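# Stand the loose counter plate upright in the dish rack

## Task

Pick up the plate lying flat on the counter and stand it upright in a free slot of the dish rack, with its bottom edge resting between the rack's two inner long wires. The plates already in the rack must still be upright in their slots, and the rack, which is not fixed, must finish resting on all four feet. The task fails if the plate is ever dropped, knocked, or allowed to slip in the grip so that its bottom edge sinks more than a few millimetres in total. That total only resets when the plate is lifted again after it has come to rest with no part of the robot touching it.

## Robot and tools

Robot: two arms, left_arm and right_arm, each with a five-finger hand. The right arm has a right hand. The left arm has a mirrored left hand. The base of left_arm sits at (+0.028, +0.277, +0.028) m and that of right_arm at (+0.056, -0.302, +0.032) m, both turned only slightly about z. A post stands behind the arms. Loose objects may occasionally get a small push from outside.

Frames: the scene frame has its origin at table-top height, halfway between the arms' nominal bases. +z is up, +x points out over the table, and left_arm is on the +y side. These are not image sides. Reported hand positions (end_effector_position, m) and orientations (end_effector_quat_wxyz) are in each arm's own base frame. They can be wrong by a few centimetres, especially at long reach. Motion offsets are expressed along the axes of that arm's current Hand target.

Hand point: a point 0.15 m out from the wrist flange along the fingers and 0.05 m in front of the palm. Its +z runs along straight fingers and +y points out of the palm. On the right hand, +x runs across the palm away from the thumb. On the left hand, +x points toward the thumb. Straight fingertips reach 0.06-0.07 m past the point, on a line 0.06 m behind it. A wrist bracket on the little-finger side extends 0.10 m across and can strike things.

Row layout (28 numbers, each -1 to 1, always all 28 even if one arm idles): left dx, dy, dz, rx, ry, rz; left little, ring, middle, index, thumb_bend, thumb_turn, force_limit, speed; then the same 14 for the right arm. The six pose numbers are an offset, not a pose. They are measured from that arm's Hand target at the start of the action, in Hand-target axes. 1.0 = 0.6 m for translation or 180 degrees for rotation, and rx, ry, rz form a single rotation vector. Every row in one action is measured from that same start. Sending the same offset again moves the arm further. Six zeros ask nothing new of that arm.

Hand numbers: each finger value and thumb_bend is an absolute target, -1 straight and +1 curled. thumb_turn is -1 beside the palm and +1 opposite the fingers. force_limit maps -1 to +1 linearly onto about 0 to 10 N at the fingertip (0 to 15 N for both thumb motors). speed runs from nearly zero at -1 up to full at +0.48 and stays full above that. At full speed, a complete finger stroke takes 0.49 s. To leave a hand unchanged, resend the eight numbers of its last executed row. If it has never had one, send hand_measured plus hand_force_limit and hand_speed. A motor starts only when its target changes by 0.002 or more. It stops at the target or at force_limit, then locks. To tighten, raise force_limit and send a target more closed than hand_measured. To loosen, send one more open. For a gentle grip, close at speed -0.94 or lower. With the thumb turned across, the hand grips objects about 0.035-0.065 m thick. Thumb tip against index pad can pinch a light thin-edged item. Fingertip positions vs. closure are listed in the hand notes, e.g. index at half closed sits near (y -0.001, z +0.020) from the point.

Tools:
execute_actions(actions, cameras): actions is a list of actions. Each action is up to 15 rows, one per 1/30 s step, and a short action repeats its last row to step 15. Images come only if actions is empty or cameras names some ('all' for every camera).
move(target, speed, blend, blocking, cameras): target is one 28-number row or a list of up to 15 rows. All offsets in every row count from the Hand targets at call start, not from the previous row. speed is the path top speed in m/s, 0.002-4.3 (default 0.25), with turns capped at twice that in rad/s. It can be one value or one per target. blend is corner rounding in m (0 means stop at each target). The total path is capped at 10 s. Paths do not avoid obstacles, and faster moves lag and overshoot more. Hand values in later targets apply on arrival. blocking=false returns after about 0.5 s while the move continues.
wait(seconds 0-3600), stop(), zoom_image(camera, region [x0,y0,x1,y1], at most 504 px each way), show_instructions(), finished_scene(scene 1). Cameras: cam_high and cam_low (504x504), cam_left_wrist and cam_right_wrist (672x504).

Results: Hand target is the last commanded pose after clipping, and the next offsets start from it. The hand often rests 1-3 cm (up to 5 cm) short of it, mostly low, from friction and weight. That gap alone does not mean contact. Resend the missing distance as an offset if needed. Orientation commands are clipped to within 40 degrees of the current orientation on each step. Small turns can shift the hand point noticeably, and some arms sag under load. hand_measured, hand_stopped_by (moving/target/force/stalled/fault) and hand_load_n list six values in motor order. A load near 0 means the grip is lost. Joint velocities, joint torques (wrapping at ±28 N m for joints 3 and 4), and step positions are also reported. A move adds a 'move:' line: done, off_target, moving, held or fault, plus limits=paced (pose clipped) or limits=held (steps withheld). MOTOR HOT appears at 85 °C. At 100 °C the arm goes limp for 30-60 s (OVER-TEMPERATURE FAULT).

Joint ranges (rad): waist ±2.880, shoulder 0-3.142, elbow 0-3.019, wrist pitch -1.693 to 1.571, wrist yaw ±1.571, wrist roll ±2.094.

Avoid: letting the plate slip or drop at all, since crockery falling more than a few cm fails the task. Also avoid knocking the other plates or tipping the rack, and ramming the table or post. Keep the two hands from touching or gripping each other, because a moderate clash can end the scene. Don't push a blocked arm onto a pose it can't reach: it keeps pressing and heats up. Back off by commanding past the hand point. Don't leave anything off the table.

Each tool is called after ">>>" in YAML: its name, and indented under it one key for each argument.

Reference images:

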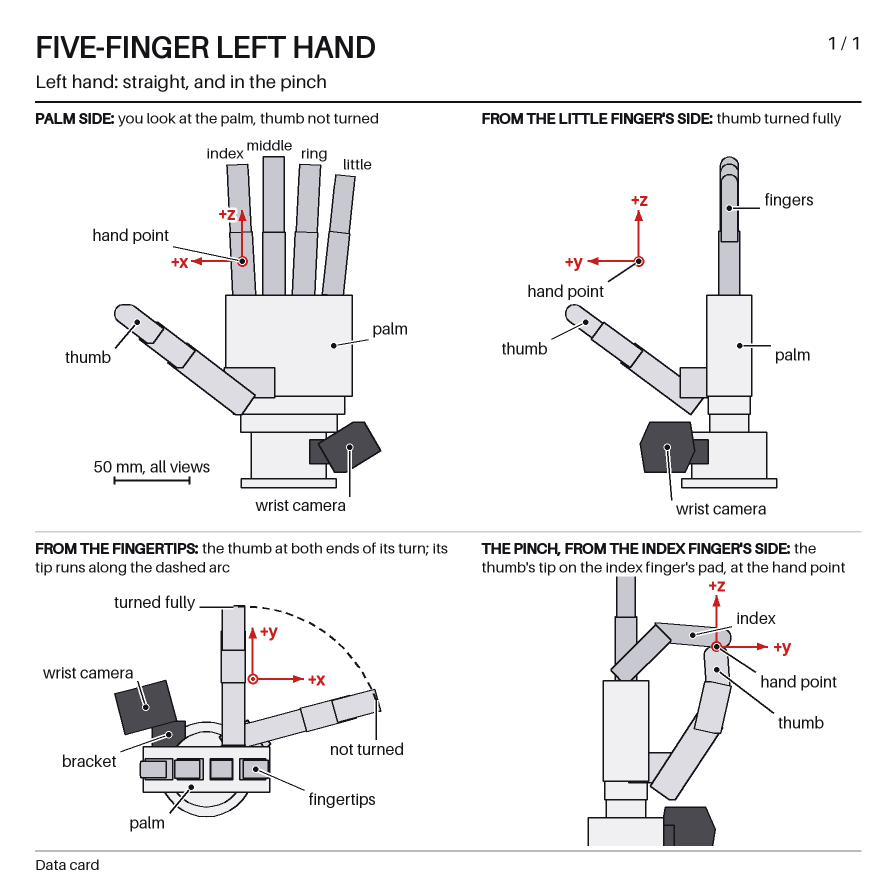

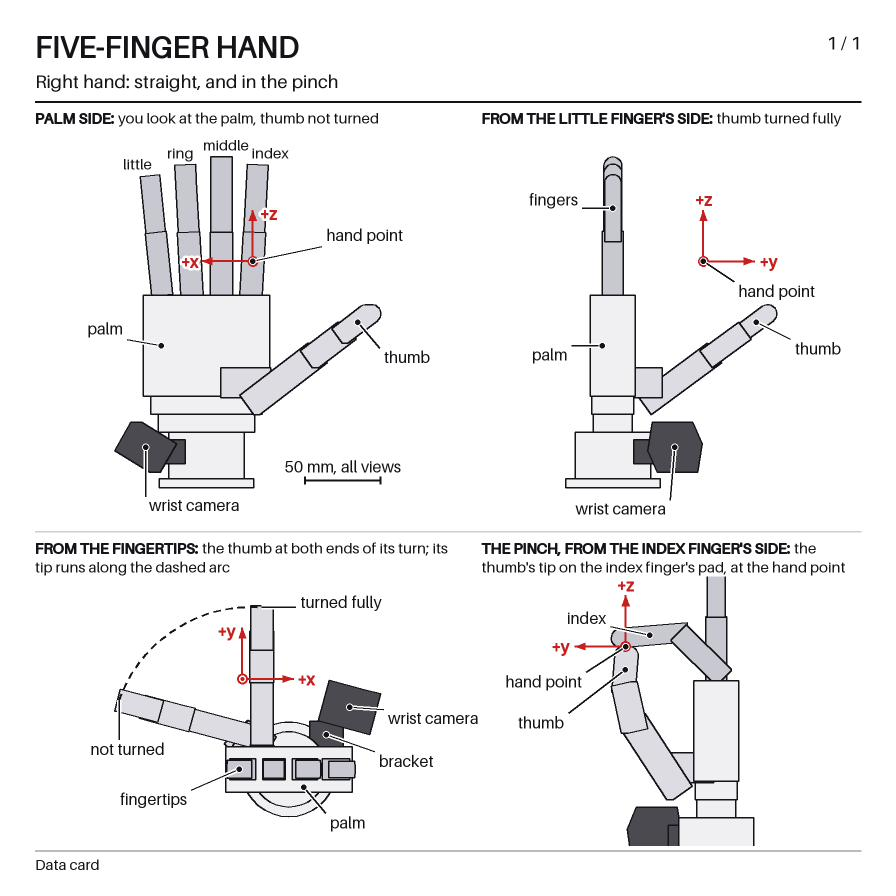

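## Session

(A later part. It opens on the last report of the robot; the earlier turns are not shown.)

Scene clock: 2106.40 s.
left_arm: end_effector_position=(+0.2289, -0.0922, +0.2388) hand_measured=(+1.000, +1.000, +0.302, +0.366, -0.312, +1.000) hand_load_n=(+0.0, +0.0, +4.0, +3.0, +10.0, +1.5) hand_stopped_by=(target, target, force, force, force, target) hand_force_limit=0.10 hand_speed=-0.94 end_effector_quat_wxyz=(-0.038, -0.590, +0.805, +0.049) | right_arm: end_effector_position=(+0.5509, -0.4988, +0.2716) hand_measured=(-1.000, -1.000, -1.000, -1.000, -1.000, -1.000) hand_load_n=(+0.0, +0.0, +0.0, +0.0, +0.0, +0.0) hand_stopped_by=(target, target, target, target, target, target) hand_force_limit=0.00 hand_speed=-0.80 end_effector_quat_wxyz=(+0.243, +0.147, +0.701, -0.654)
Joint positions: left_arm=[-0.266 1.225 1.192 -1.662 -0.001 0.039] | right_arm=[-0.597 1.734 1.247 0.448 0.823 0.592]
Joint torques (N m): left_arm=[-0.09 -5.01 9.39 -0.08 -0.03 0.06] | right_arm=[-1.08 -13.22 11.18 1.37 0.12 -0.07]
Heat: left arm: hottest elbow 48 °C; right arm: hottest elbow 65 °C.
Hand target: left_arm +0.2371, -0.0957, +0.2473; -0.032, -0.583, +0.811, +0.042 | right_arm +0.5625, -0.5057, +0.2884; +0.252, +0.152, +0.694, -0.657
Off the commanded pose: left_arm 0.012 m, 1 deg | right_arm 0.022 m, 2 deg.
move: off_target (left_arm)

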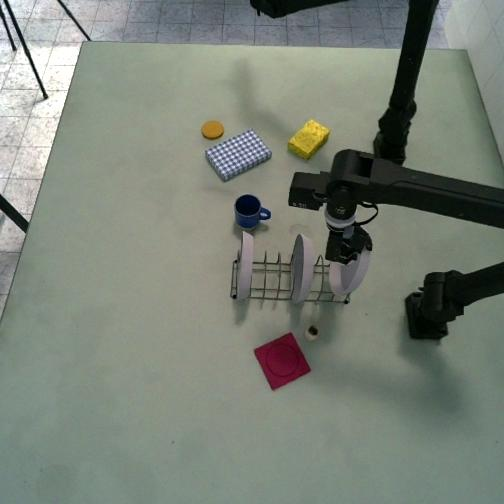

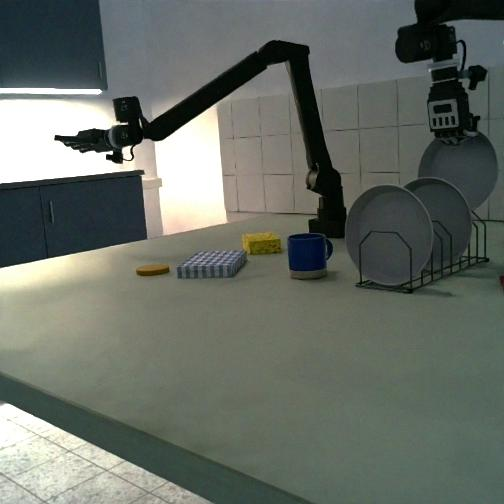

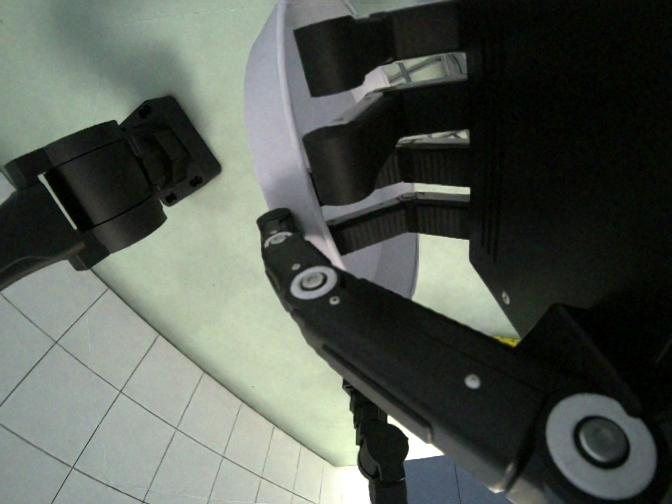

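>>> move:
  target:
    - [0,-0.0018,-0.0199,0.0083,0,0,1,1,0.7,0.75,0.1,1,0.1,-0.94,0,0,0,0,0,0,-1,-1,-1,-1,-1,-1,0,-0.8]
  speed: 0.03
  cameras: ["cam_high", "cam_low", "cam_left_wrist"]

>>> zoom_image:
  camera: "cam_low"
  region: [404, 120, 504, 270]

>>> zoom_image:
  camera: "cam_high"
  region: [290, 210, 390, 310]

Scene clock: 2115.77 s.
left_arm: end_effector_position=(+0.2289, -0.0922, +0.2410) hand_measured=(+1.000, +1.000, +0.302, +0.366, -0.312, +1.000) hand_load_n=(+0.0, +0.5, +4.5, +4.0, +10.0, +1.5) hand_stopped_by=(target, target, force, force, force, target) hand_force_limit=0.10 hand_speed=-0.94 end_effector_quat_wxyz=(-0.038, -0.590, +0.805, +0.049) | right_arm: end_effector_position=(+0.5509, -0.4988, +0.2716) hand_measured=(-1.000, -1.000, -1.000, -1.000, -1.000, -1.000) hand_load_n=(+0.0, +0.0, +0.0, +0.0, +0.0, -0.5) hand_stopped_by=(target, target, target, target, target, target) hand_force_limit=0.00 hand_speed=-0.80 end_effector_quat_wxyz=(+0.243, +0.147, +0.701, -0.654)
Joint positions: left_arm=[-0.266 1.225 1.198 -1.668 -0.001 0.039] | right_arm=[-0.597 1.734 1.247 0.448 0.823 0.592]
Joint torques (N m): left_arm=[-0.03 -6.07 10.73 -0.35 0.02 0.06] | right_arm=[-1.08 -13.16 11.17 1.37 0.12 -0.08]
Heat: left arm: hottest elbow 49 °C; right arm: hottest elbow 65 °C.
Hand target: left_arm +0.2393, -0.0965, +0.2590; -0.024, -0.584, +0.811, +0.032 | right_arm +0.5625, -0.5057, +0.2884; +0.252, +0.152, +0.694, -0.657
Off the commanded pose: left_arm 0.021 m, 3 deg | right_arm 0.022 m, 2 deg.
move: off_target (left_arm)

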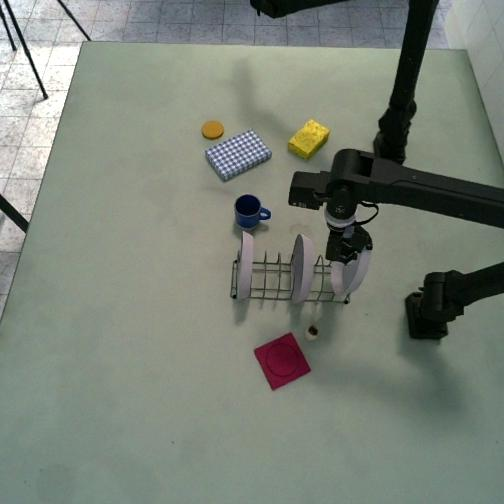

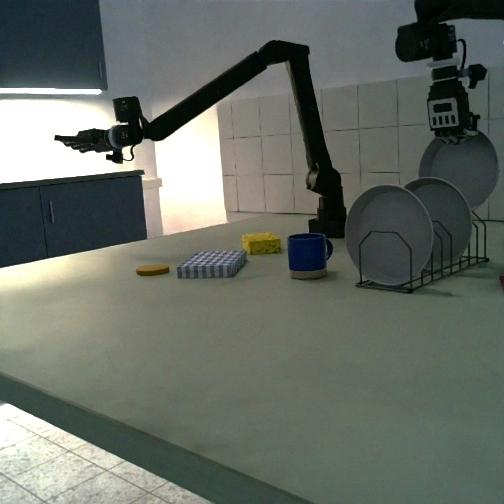

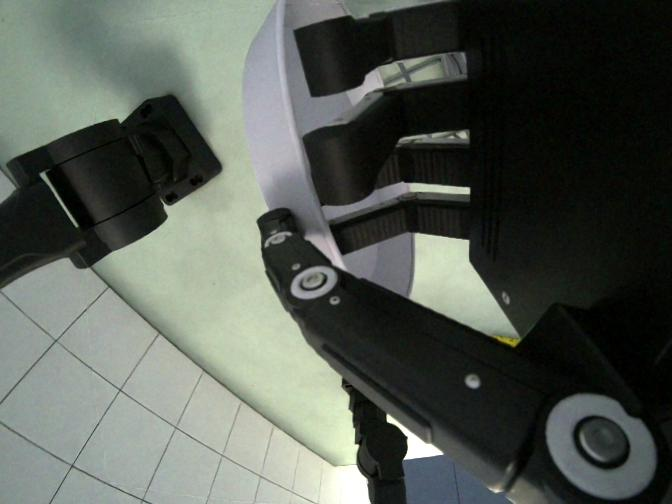

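Scaled by 3.360 from the camera's image (finer frame: 720x720).

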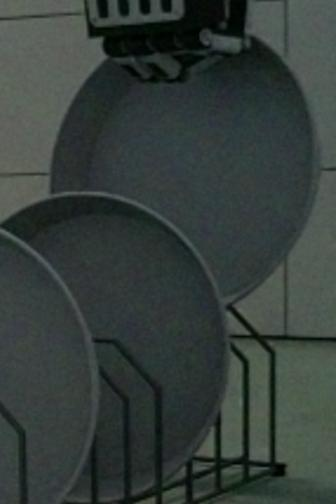

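Scaled by 5.040 from the camera's image (finer frame: 720x720).

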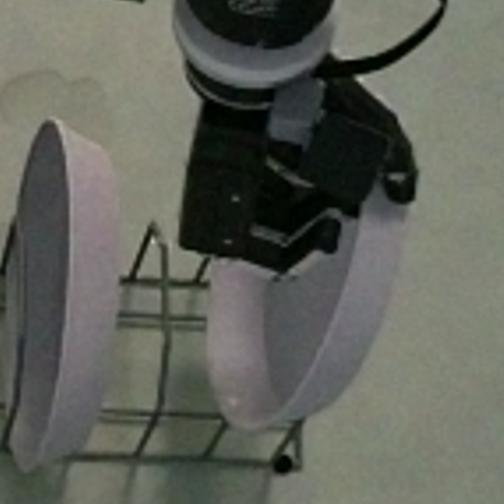

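>>> move:
  target:
    - [0,-0.0006,-0.01,0,0,0,1,1,0.7,0.75,0.1,1,0.1,-0.94,0,0,0,0,0,0,-1,-1,-1,-1,-1,-1,0,-0.8]
  speed: 0.03
  cameras: ["cam_high", "cam_low", "cam_left_wrist"]

>>> zoom_image:
  camera: "cam_low"
  region: [404, 120, 504, 270]

>>> zoom_image:
  camera: "cam_high"
  region: [290, 210, 390, 310]

Scene clock: 2126.53 s.
left_arm: end_effector_position=(+0.2304, -0.0926, +0.2447) hand_measured=(+1.000, +1.000, +0.302, +0.366, -0.312, +1.000) hand_load_n=(+0.0, +0.5, +4.5, +4.0, +9.5, +1.5) hand_stopped_by=(target, target, force, force, force, target) hand_force_limit=0.10 hand_speed=-0.94 end_effector_quat_wxyz=(-0.036, -0.590, +0.805, +0.047) | right_arm: end_effector_position=(+0.5509, -0.4988, +0.2716) hand_measured=(-1.000, -1.000, -1.000, -1.000, -1.000, -1.000) hand_load_n=(+0.0, +0.0, +0.0, +0.0, +0.0, -0.5) hand_stopped_by=(target, target, target, target, target, target) hand_force_limit=0.00 hand_speed=-0.80 end_effector_quat_wxyz=(+0.243, +0.147, +0.701, -0.654)
Joint positions: left_arm=[-0.266 1.225 1.209 -1.673 -0.001 0.039] | right_arm=[-0.597 1.734 1.247 0.448 0.823 0.592]
Joint torques (N m): left_arm=[0.03 -6.59 10.78 -0.23 0.07 0.07] | right_arm=[-1.08 -13.16 11.17 1.37 0.12 -0.07]
Heat: left arm: hottest elbow 51 °C; right arm: hottest elbow 65 °C.
Hand target: left_arm +0.2400, -0.0967, +0.2649; -0.024, -0.584, +0.811, +0.032 | right_arm +0.5625, -0.5057, +0.2884; +0.252, +0.152, +0.694, -0.657
Off the commanded pose: left_arm 0.023 m, 2 deg | right_arm 0.022 m, 2 deg.
joint sent to its limit (left arm) — joint 4 (wrist pitch), lower limit. The joint targets still meet the commanded pose.
move: off_target (left_arm)

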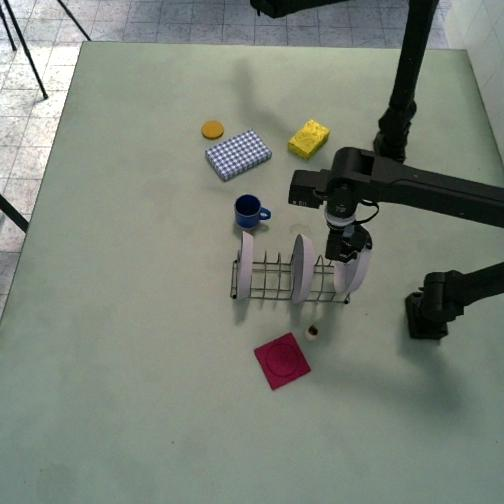

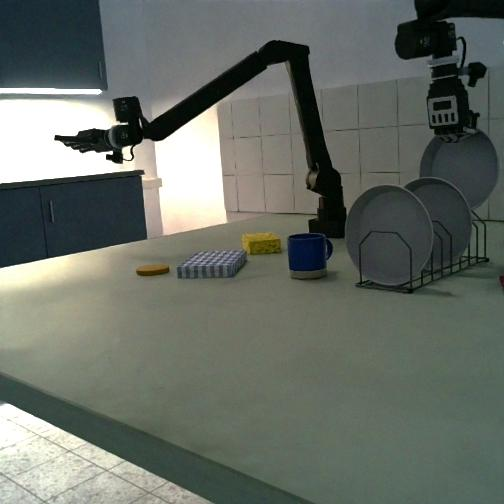

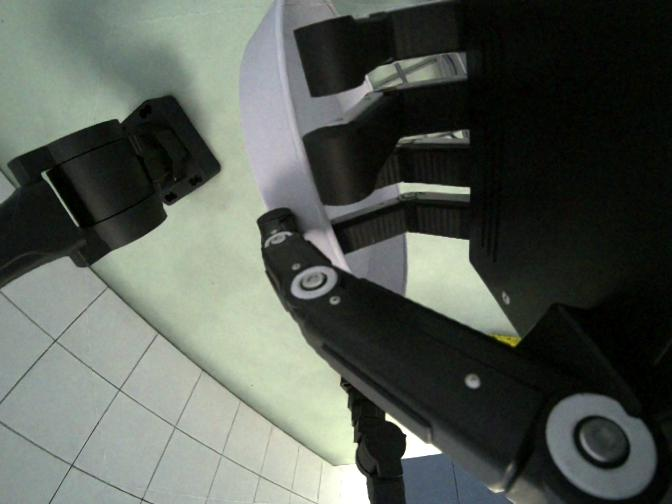

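Scaled by 3.360 from the camera's image (finer frame: 720x720).

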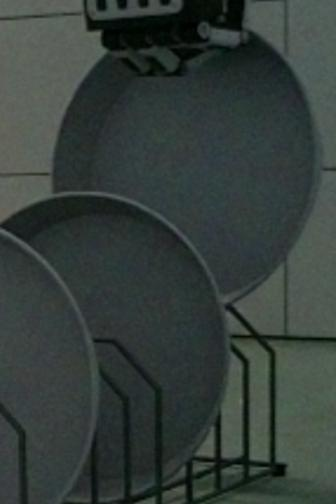

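Scaled by 5.040 from the camera's image (finer frame: 720x720).

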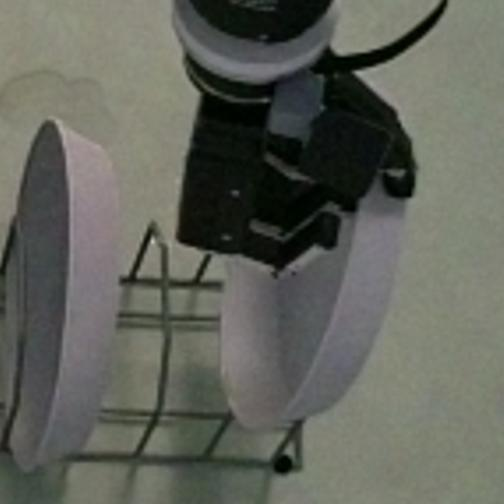

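>>> move:
  target:
    - [-0.0058,-0.0058,-0.0022,0,0,0,1,1,0.7,0.75,0.1,1,0.1,-0.94,0,0,0,0,0,0,-1,-1,-1,-1,-1,-1,0,-0.8]
  speed: 0.03
  cameras: ["cam_high", "cam_low", "cam_left_wrist"]

>>> zoom_image:
  camera: "cam_high"
  region: [290, 210, 390, 310]

Scene clock: 2171.20 s.
left_arm: end_effector_position=(+0.2330, -0.0927, +0.2477) hand_measured=(+1.000, +1.000, +0.302, +0.366, -0.312, +1.000) hand_load_n=(+0.0, +0.0, +4.5, +4.5, +9.5, +1.0) hand_stopped_by=(target, target, force, force, force, target) hand_force_limit=0.10 hand_speed=-0.94 end_effector_quat_wxyz=(-0.033, -0.587, +0.808, +0.043) | right_arm: end_effector_position=(+0.5509, -0.4988, +0.2716) hand_measured=(-1.000, -1.000, -1.000, -1.000, -1.000, -1.000) hand_load_n=(+0.0, +0.0, +0.0, +0.0, +0.0, -0.5) hand_stopped_by=(target, target, target, target, target, target) hand_force_limit=0.00 hand_speed=-0.80 end_effector_quat_wxyz=(+0.243, +0.147, +0.701, -0.654)
Joint positions: left_arm=[-0.266 1.225 1.219 -1.673 -0.001 0.048] | right_arm=[-0.597 1.734 1.247 0.448 0.823 0.592]
Joint torques (N m): left_arm=[0.73 -5.89 10.84 -0.27 0.04 0.08] | right_arm=[-1.08 -13.16 11.17 1.37 0.12 -0.07]
Heat: left arm: hottest elbow 56 °C; right arm: hottest elbow 65 °C.
Hand target: left_arm +0.2445, -0.0945, +0.2660; -0.024, -0.584, +0.811, +0.032 | right_arm +0.5625, -0.5057, +0.2884; +0.252, +0.152, +0.694, -0.657
Off the commanded pose: left_arm 0.022 m, 2 deg | right_arm 0.022 m, 2 deg.
joint sent to its limit (left arm) — joint 4 (wrist pitch), lower limit. The joint targets still meet the commanded pose.
move: off_target (left_arm)

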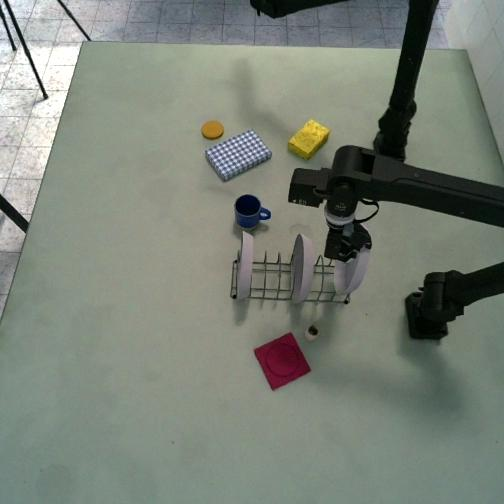

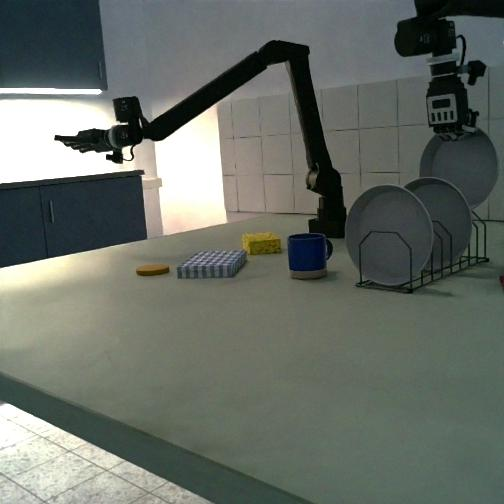

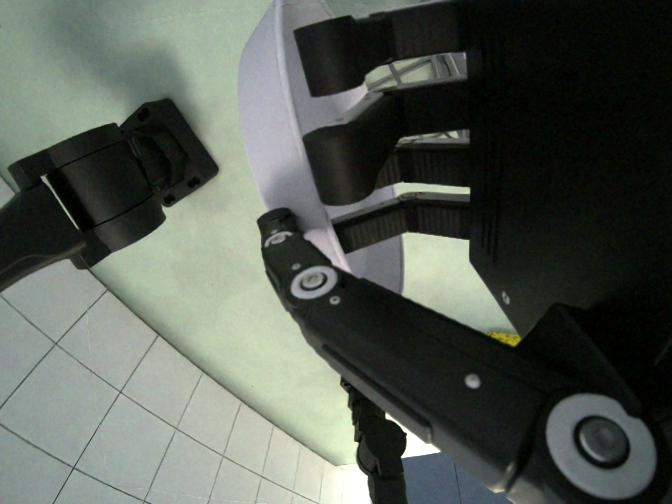

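Scaled by 5.040 from the camera's image (finer frame: 720x720).

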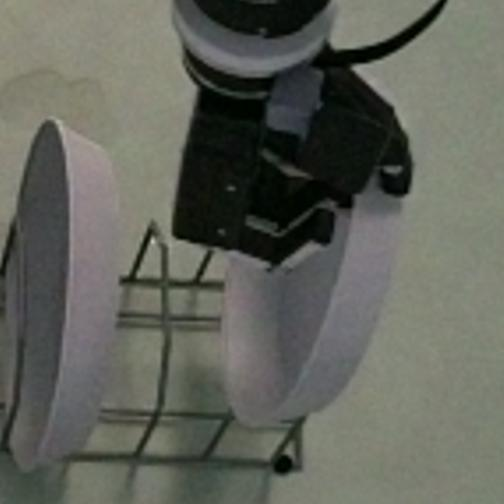

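>>> zoom_image:
  camera: "cam_left_wrist"
  region: [330, 20, 490, 140]

>>> zoom_image:
  camera: "cam_low"
  region: [440, 180, 504, 270]

>>> zoom_image:
  camera: "cam_high"
  region: [325, 245, 375, 310]

Scaled by 3.150 from the camera's image (finer frame: 960x720).

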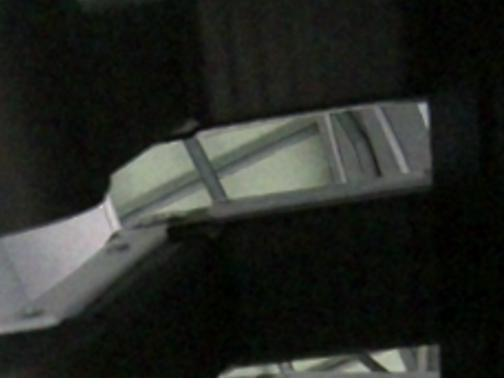

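Scaled by 5.600 from the camera's image (finer frame: 720x720).

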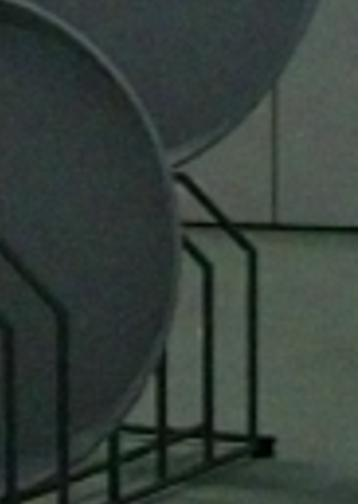

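Scaled by 7.754 from the camera's image (finer frame: 720x720).

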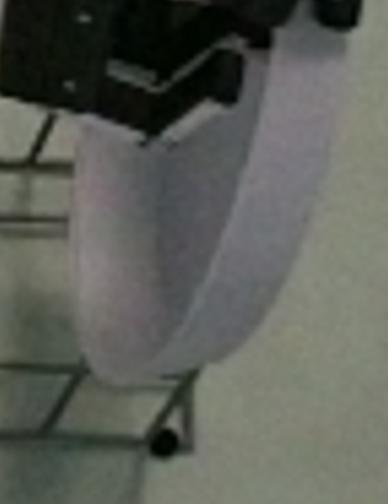

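>>> zoom_image:
  camera: "cam_left_wrist"
  region: [200, 0, 500, 300]

Scaled by 1.680 from the camera's image (finer frame: 960x720).

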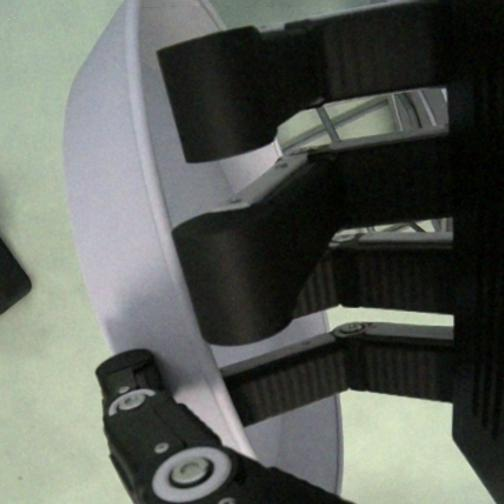

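>>> move:
  target:
    - [0.0568,0.0538,0.0178,0.0111,0,0,1,1,0.7,0.75,0.1,1,0.1,-0.94,0,0,0,0,0,0,-1,-1,-1,-1,-1,-1,0,-0.8]
  speed: 0.04
  cameras: ["cam_high", "cam_low", "cam_left_wrist"]

>>> zoom_image:
  camera: "cam_high"
  region: [290, 210, 390, 310]

>>> zoom_image:
  camera: "cam_low"
  region: [404, 120, 504, 270]

Scene clock: 2276.80 s.
left_arm: end_effector_position=(+0.2050, -0.1125, +0.2524) hand_measured=(+1.000, +1.000, +0.302, +0.366, -0.312, +1.000) hand_load_n=(+0.0, +0.0, +4.5, +4.5, +9.5, +1.0) hand_stopped_by=(target, target, force, force, force, target) hand_force_limit=0.10 hand_speed=-0.94 end_effector_quat_wxyz=(-0.021, -0.586, +0.810, +0.029) | right_arm: end_effector_position=(+0.5509, -0.4988, +0.2716) hand_measured=(-1.000, -1.000, -1.000, -1.000, -1.000, -1.000) hand_load_n=(+0.0, +0.0, +0.0, +0.0, +0.0, -0.5) hand_stopped_by=(target, target, target, target, target, target) hand_force_limit=0.00 hand_speed=-0.80 end_effector_quat_wxyz=(+0.243, +0.147, +0.701, -0.654)
Joint positions: left_arm=[-0.356 1.145 1.177 -1.673 0.003 -0.037] | right_arm=[-0.597 1.734 1.247 0.448 0.823 0.592]
Joint torques (N m): left_arm=[-0.56 -6.42 7.36 0.29 0.11 -0.11] | right_arm=[-1.03 -13.16 11.15 1.37 0.12 -0.08]
Heat: left arm: hottest elbow 60 °C; right arm: hottest elbow 65 °C.
Hand target: left_arm +0.2025, -0.1164, +0.2580; -0.014, -0.584, +0.811, +0.018 | right_arm +0.5625, -0.5057, +0.2884; +0.252, +0.152, +0.694, -0.657
Off the commanded pose: left_arm 0.007 m, 1 deg | right_arm 0.022 m, 2 deg.
move: done

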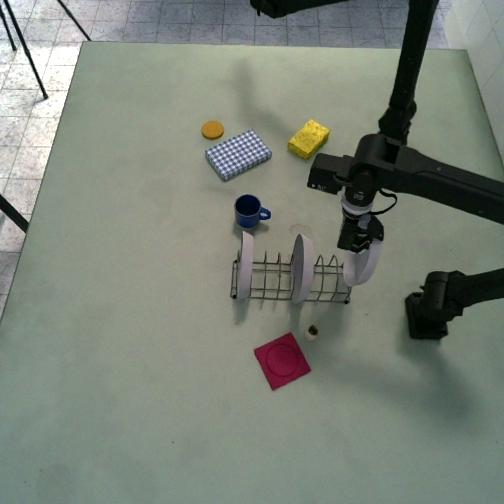

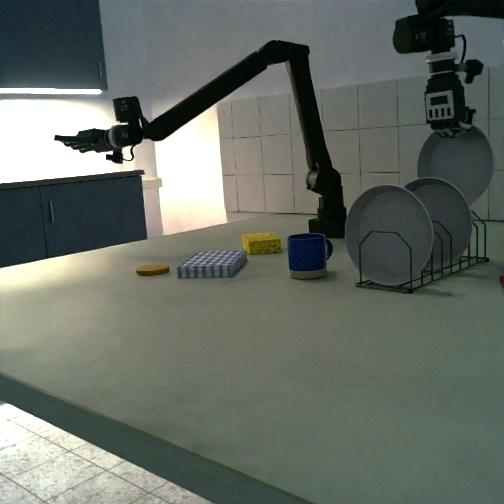

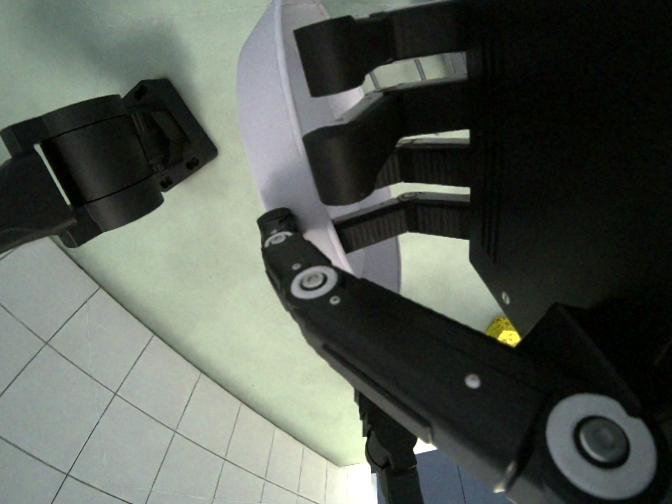

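Scaled by 5.040 from the camera's image (finer frame: 720x720).

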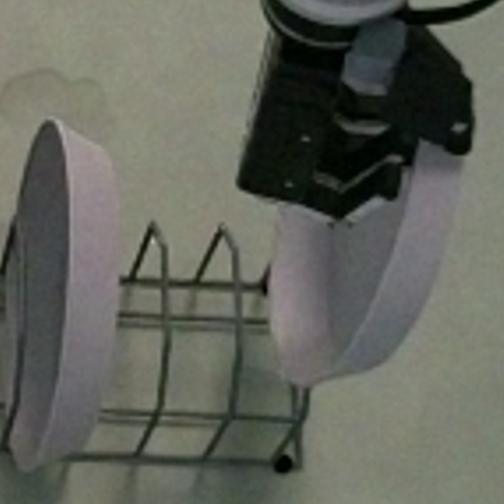

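Scaled by 3.360 from the camera's image (finer frame: 720x720).

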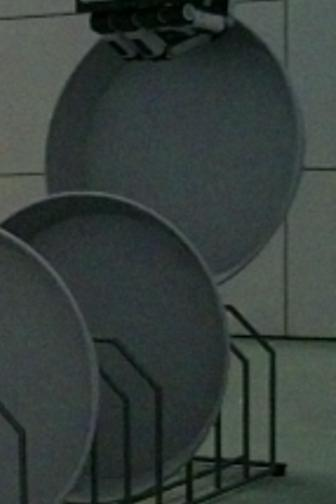

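>>> move:
  target:
    - [-0.003,-0.0103,0.0268,-0.0111,0,0,1,1,0.7,0.75,0.1,1,0.1,-0.94,0,0,0,0,0,0,-1,-1,-1,-1,-1,-1,0,-0.8]
  speed: 0.03
  cameras: ["cam_high", "cam_low", "cam_left_wrist"]

>>> zoom_image:
  camera: "cam_high"
  region: [290, 210, 390, 310]

>>> zoom_image:
  camera: "cam_low"
  region: [404, 120, 504, 270]

Scene clock: 2307.57 s.
left_arm: end_effector_position=(+0.2057, -0.1128, +0.2414) hand_measured=(+1.000, +1.000, +0.302, +0.366, -0.312, +1.000) hand_load_n=(+0.0, +0.0, +4.5, +4.5, +9.5, +1.0) hand_stopped_by=(target, target, force, force, force, target) hand_force_limit=0.10 hand_speed=-0.94 end_effector_quat_wxyz=(-0.025, -0.586, +0.809, +0.035) | right_arm: end_effector_position=(+0.5509, -0.4988, +0.2716) hand_measured=(-1.000, -1.000, -1.000, -1.000, -1.000, -1.000) hand_load_n=(+0.0, +0.0, +0.0, +0.0, +0.0, -0.5) hand_stopped_by=(target, target, target, target, target, target) hand_force_limit=0.00 hand_speed=-0.80 end_effector_quat_wxyz=(+0.243, +0.147, +0.701, -0.654)
Joint positions: left_arm=[-0.356 1.158 1.155 -1.654 0.003 -0.038] | right_arm=[-0.597 1.734 1.247 0.448 0.823 0.592]
Joint torques (N m): left_arm=[-0.03 -4.54 7.39 0.44 0.14 -0.06] | right_arm=[-1.08 -13.16 11.17 1.39 0.12 -0.07]
Heat: left arm: hottest elbow 52 °C; right arm: hottest elbow 65 °C.
Hand target: left_arm +0.2081, -0.1165, +0.2416; -0.024, -0.584, +0.811, +0.032 | right_arm +0.5625, -0.5057, +0.2884; +0.252, +0.152, +0.694, -0.657
Off the commanded pose: left_arm 0.004 m, 0 deg | right_arm 0.022 m, 2 deg.
move: done

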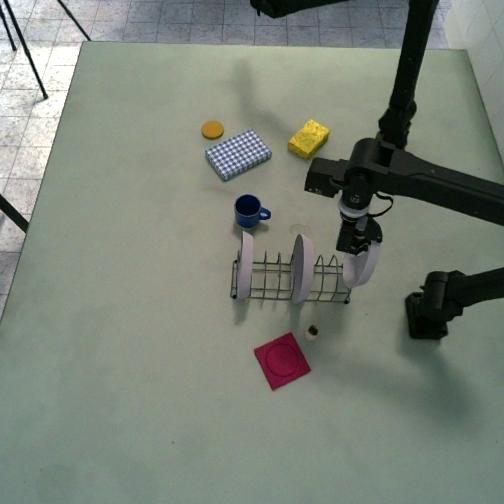

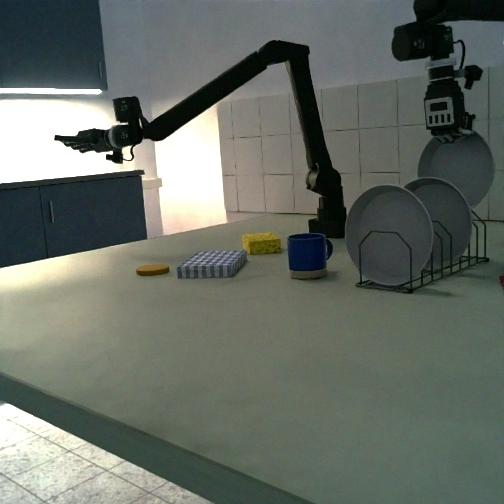

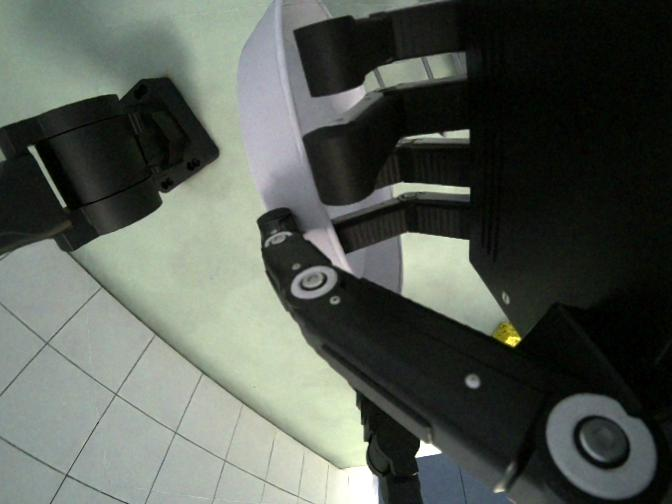

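Scaled by 5.040 from the camera's image (finer frame: 720x720).

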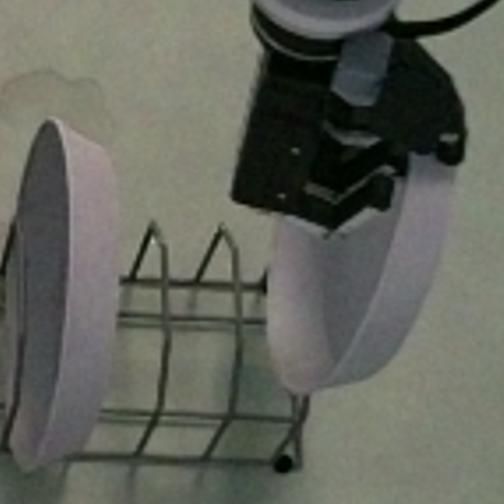

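Scaled by 3.360 from the camera's image (finer frame: 720x720).

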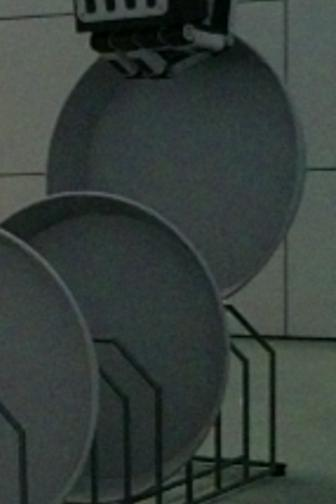

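>>> move:
  target:
    - [-0.004,-0.0147,0.0312,-0.0144,0,0,1,1,0.7,0.75,0.1,1,0.1,-0.94,0,0,0,0,0,0,-1,-1,-1,-1,-1,-1,0,-0.8]
  speed: 0.03
  cameras: ["cam_high", "cam_low", "cam_left_wrist"]

>>> zoom_image:
  camera: "cam_high"
  region: [290, 210, 390, 310]

>>> zoom_image:
  camera: "cam_low"
  region: [404, 120, 504, 270]

Scene clock: 2324.77 s.
left_arm: end_effector_position=(+0.2080, -0.1142, +0.2362) hand_measured=(+1.000, +1.000, +0.304, +0.366, -0.312, +1.000) hand_load_n=(+0.0, +0.0, +1.5, +2.5, +11.0, +1.0) hand_stopped_by=(target, target, force, force, force, target) hand_force_limit=0.10 hand_speed=-0.94 end_effector_quat_wxyz=(-0.032, -0.583, +0.810, +0.041) | right_arm: end_effector_position=(+0.5509, -0.4988, +0.2716) hand_measured=(-1.000, -1.000, -1.000, -1.000, -1.000, -1.000) hand_load_n=(+0.0, +0.0, +0.0, +0.0, +0.0, +0.0) hand_stopped_by=(target, target, target, target, target, target) hand_force_limit=0.00 hand_speed=-0.80 end_effector_quat_wxyz=(+0.243, +0.147, +0.701, -0.654)
Joint positions: left_arm=[-0.356 1.178 1.152 -1.649 0.007 -0.032] | right_arm=[-0.597 1.734 1.247 0.448 0.823 0.592]
Joint torques (N m): left_arm=[1.08 -2.32 6.16 1.22 0.02 -0.08] | right_arm=[-1.08 -13.16 11.17 1.37 0.12 -0.07]
Heat: left arm: hottest elbow 51 °C; right arm: hottest elbow 65 °C.
Hand target: left_arm +0.2158, -0.1165, +0.2222; -0.038, -0.583, +0.810, +0.050 | right_arm +0.5625, -0.5057, +0.2884; +0.252, +0.152, +0.694, -0.657
Off the commanded pose: left_arm 0.016 m, 1 deg | right_arm 0.022 m, 2 deg.
move: off_target (left_arm)

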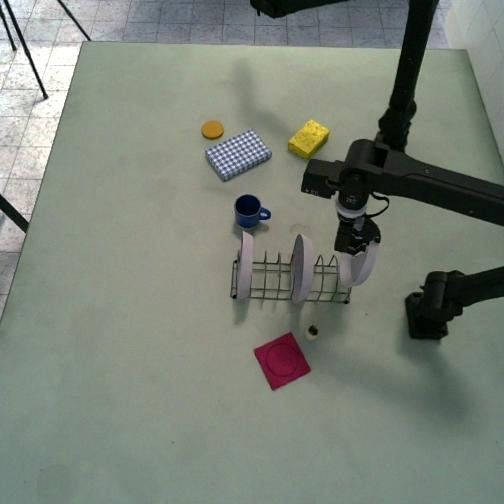

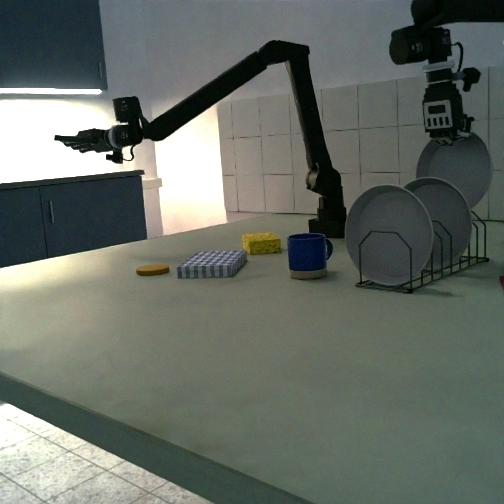

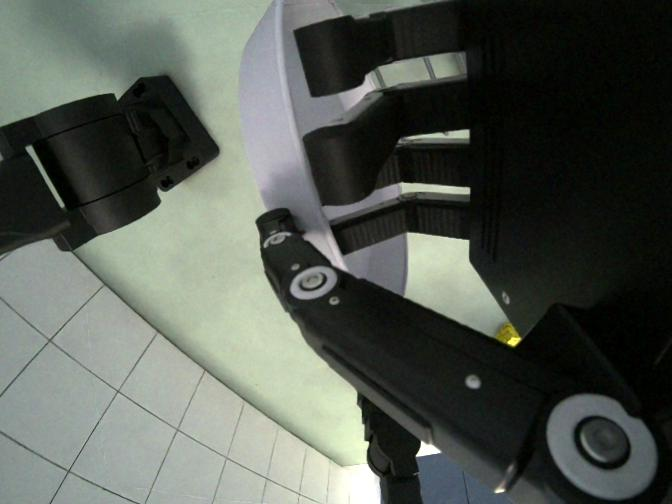

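Scaled by 5.040 from the camera's image (finer frame: 720x720).

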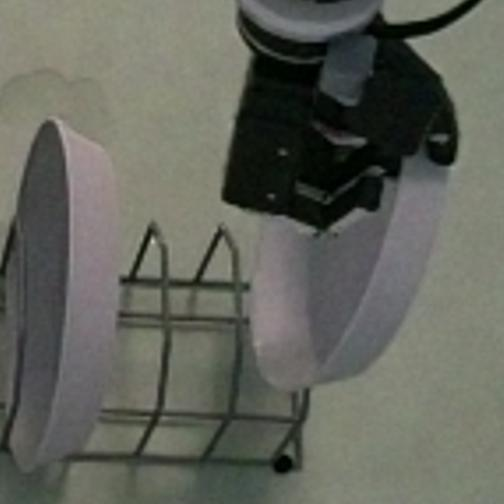

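Scaled by 3.360 from the camera's image (finer frame: 720x720).

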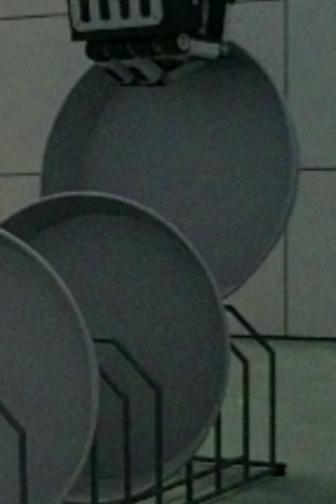

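>>> move:
  target:
    - [0.0072,0.028,-0.0535,0.0139,0,0,1,1,0.7,0.75,0.1,1,0.1,-0.94,0,0,0,0,0,0,-1,-1,-1,-1,-1,-1,0,-0.8]
  speed: 0.03
  cameras: ["cam_high", "cam_low", "cam_left_wrist"]

>>> zoom_image:
  camera: "cam_high"
  region: [290, 210, 390, 310]

>>> zoom_image:
  camera: "cam_low"
  region: [404, 120, 504, 270]

Scene clock: 2349.20 s.
left_arm: end_effector_position=(+0.2008, -0.1117, +0.2411) hand_measured=(+1.000, +1.000, +0.304, +0.366, -0.312, +1.000) hand_load_n=(+0.0, +0.0, +4.0, +3.5, +10.0, +1.0) hand_stopped_by=(target, target, force, force, force, target) hand_force_limit=0.10 hand_speed=-0.94 end_effector_quat_wxyz=(-0.035, -0.585, +0.809, +0.046) | right_arm: end_effector_position=(+0.5509, -0.4988, +0.2716) hand_measured=(-1.000, -1.000, -1.000, -1.000, -1.000, -1.000) hand_load_n=(+0.0, +0.0, +0.0, +0.0, -0.5, -0.5) hand_stopped_by=(target, target, target, target, target, target) hand_force_limit=0.00 hand_speed=-0.80 end_effector_quat_wxyz=(+0.243, +0.147, +0.701, -0.654)
Joint positions: left_arm=[-0.356 1.165 1.152 -1.674 0.007 -0.037] | right_arm=[-0.597 1.734 1.247 0.448 0.823 0.592]
Joint torques (N m): left_arm=[-0.5 -6.59 9.18 -0.25 0.04 -0.12] | right_arm=[-1.08 -13.22 11.17 1.37 0.12 -0.07]
Heat: left arm: hottest elbow 50 °C; right arm: hottest elbow 65 °C.
Hand target: left_arm +0.2025, -0.1165, +0.2562; -0.025, -0.584, +0.811, +0.033 | right_arm +0.5625, -0.5057, +0.2884; +0.252, +0.152, +0.694, -0.657
Off the commanded pose: left_arm 0.016 m, 2 deg | right_arm 0.022 m, 2 deg.
joint sent to its limit (left arm) — joint 4 (wrist pitch), lower limit. The joint targets still meet the commanded pose.
move: off_target (left_arm)

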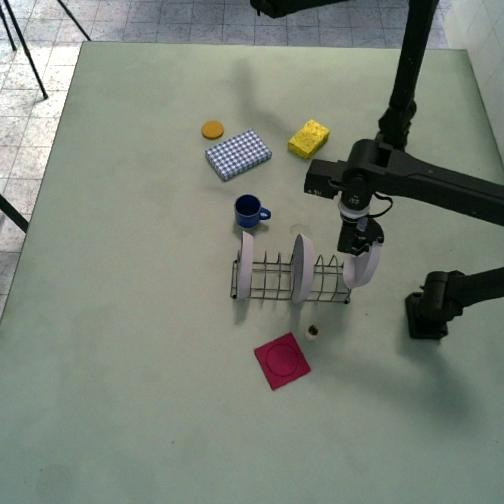

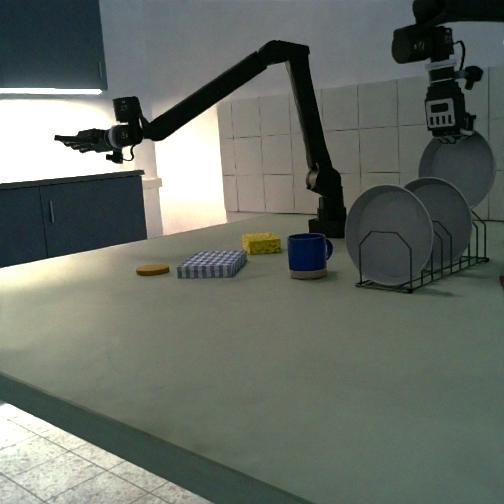

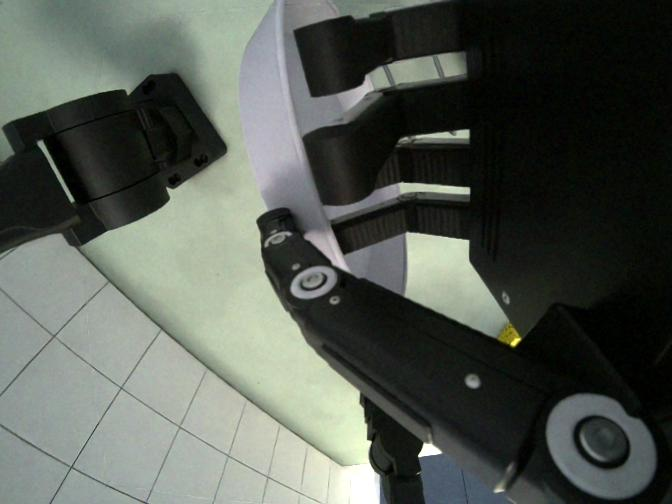

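Scaled by 5.040 from the camera's image (finer frame: 720x720).

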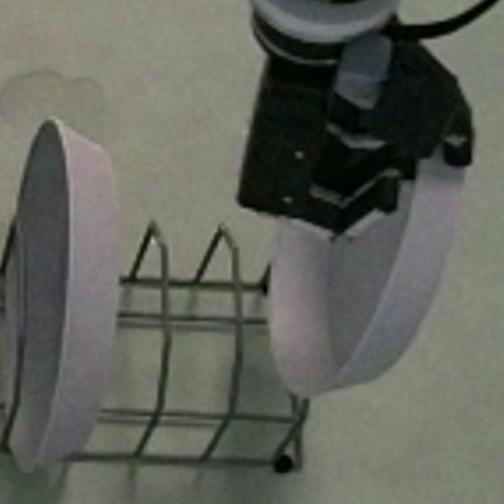

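Scaled by 3.360 from the camera's image (finer frame: 720x720).

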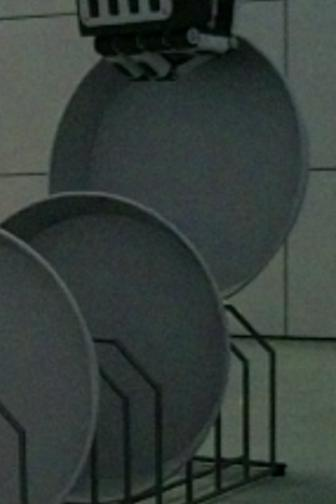

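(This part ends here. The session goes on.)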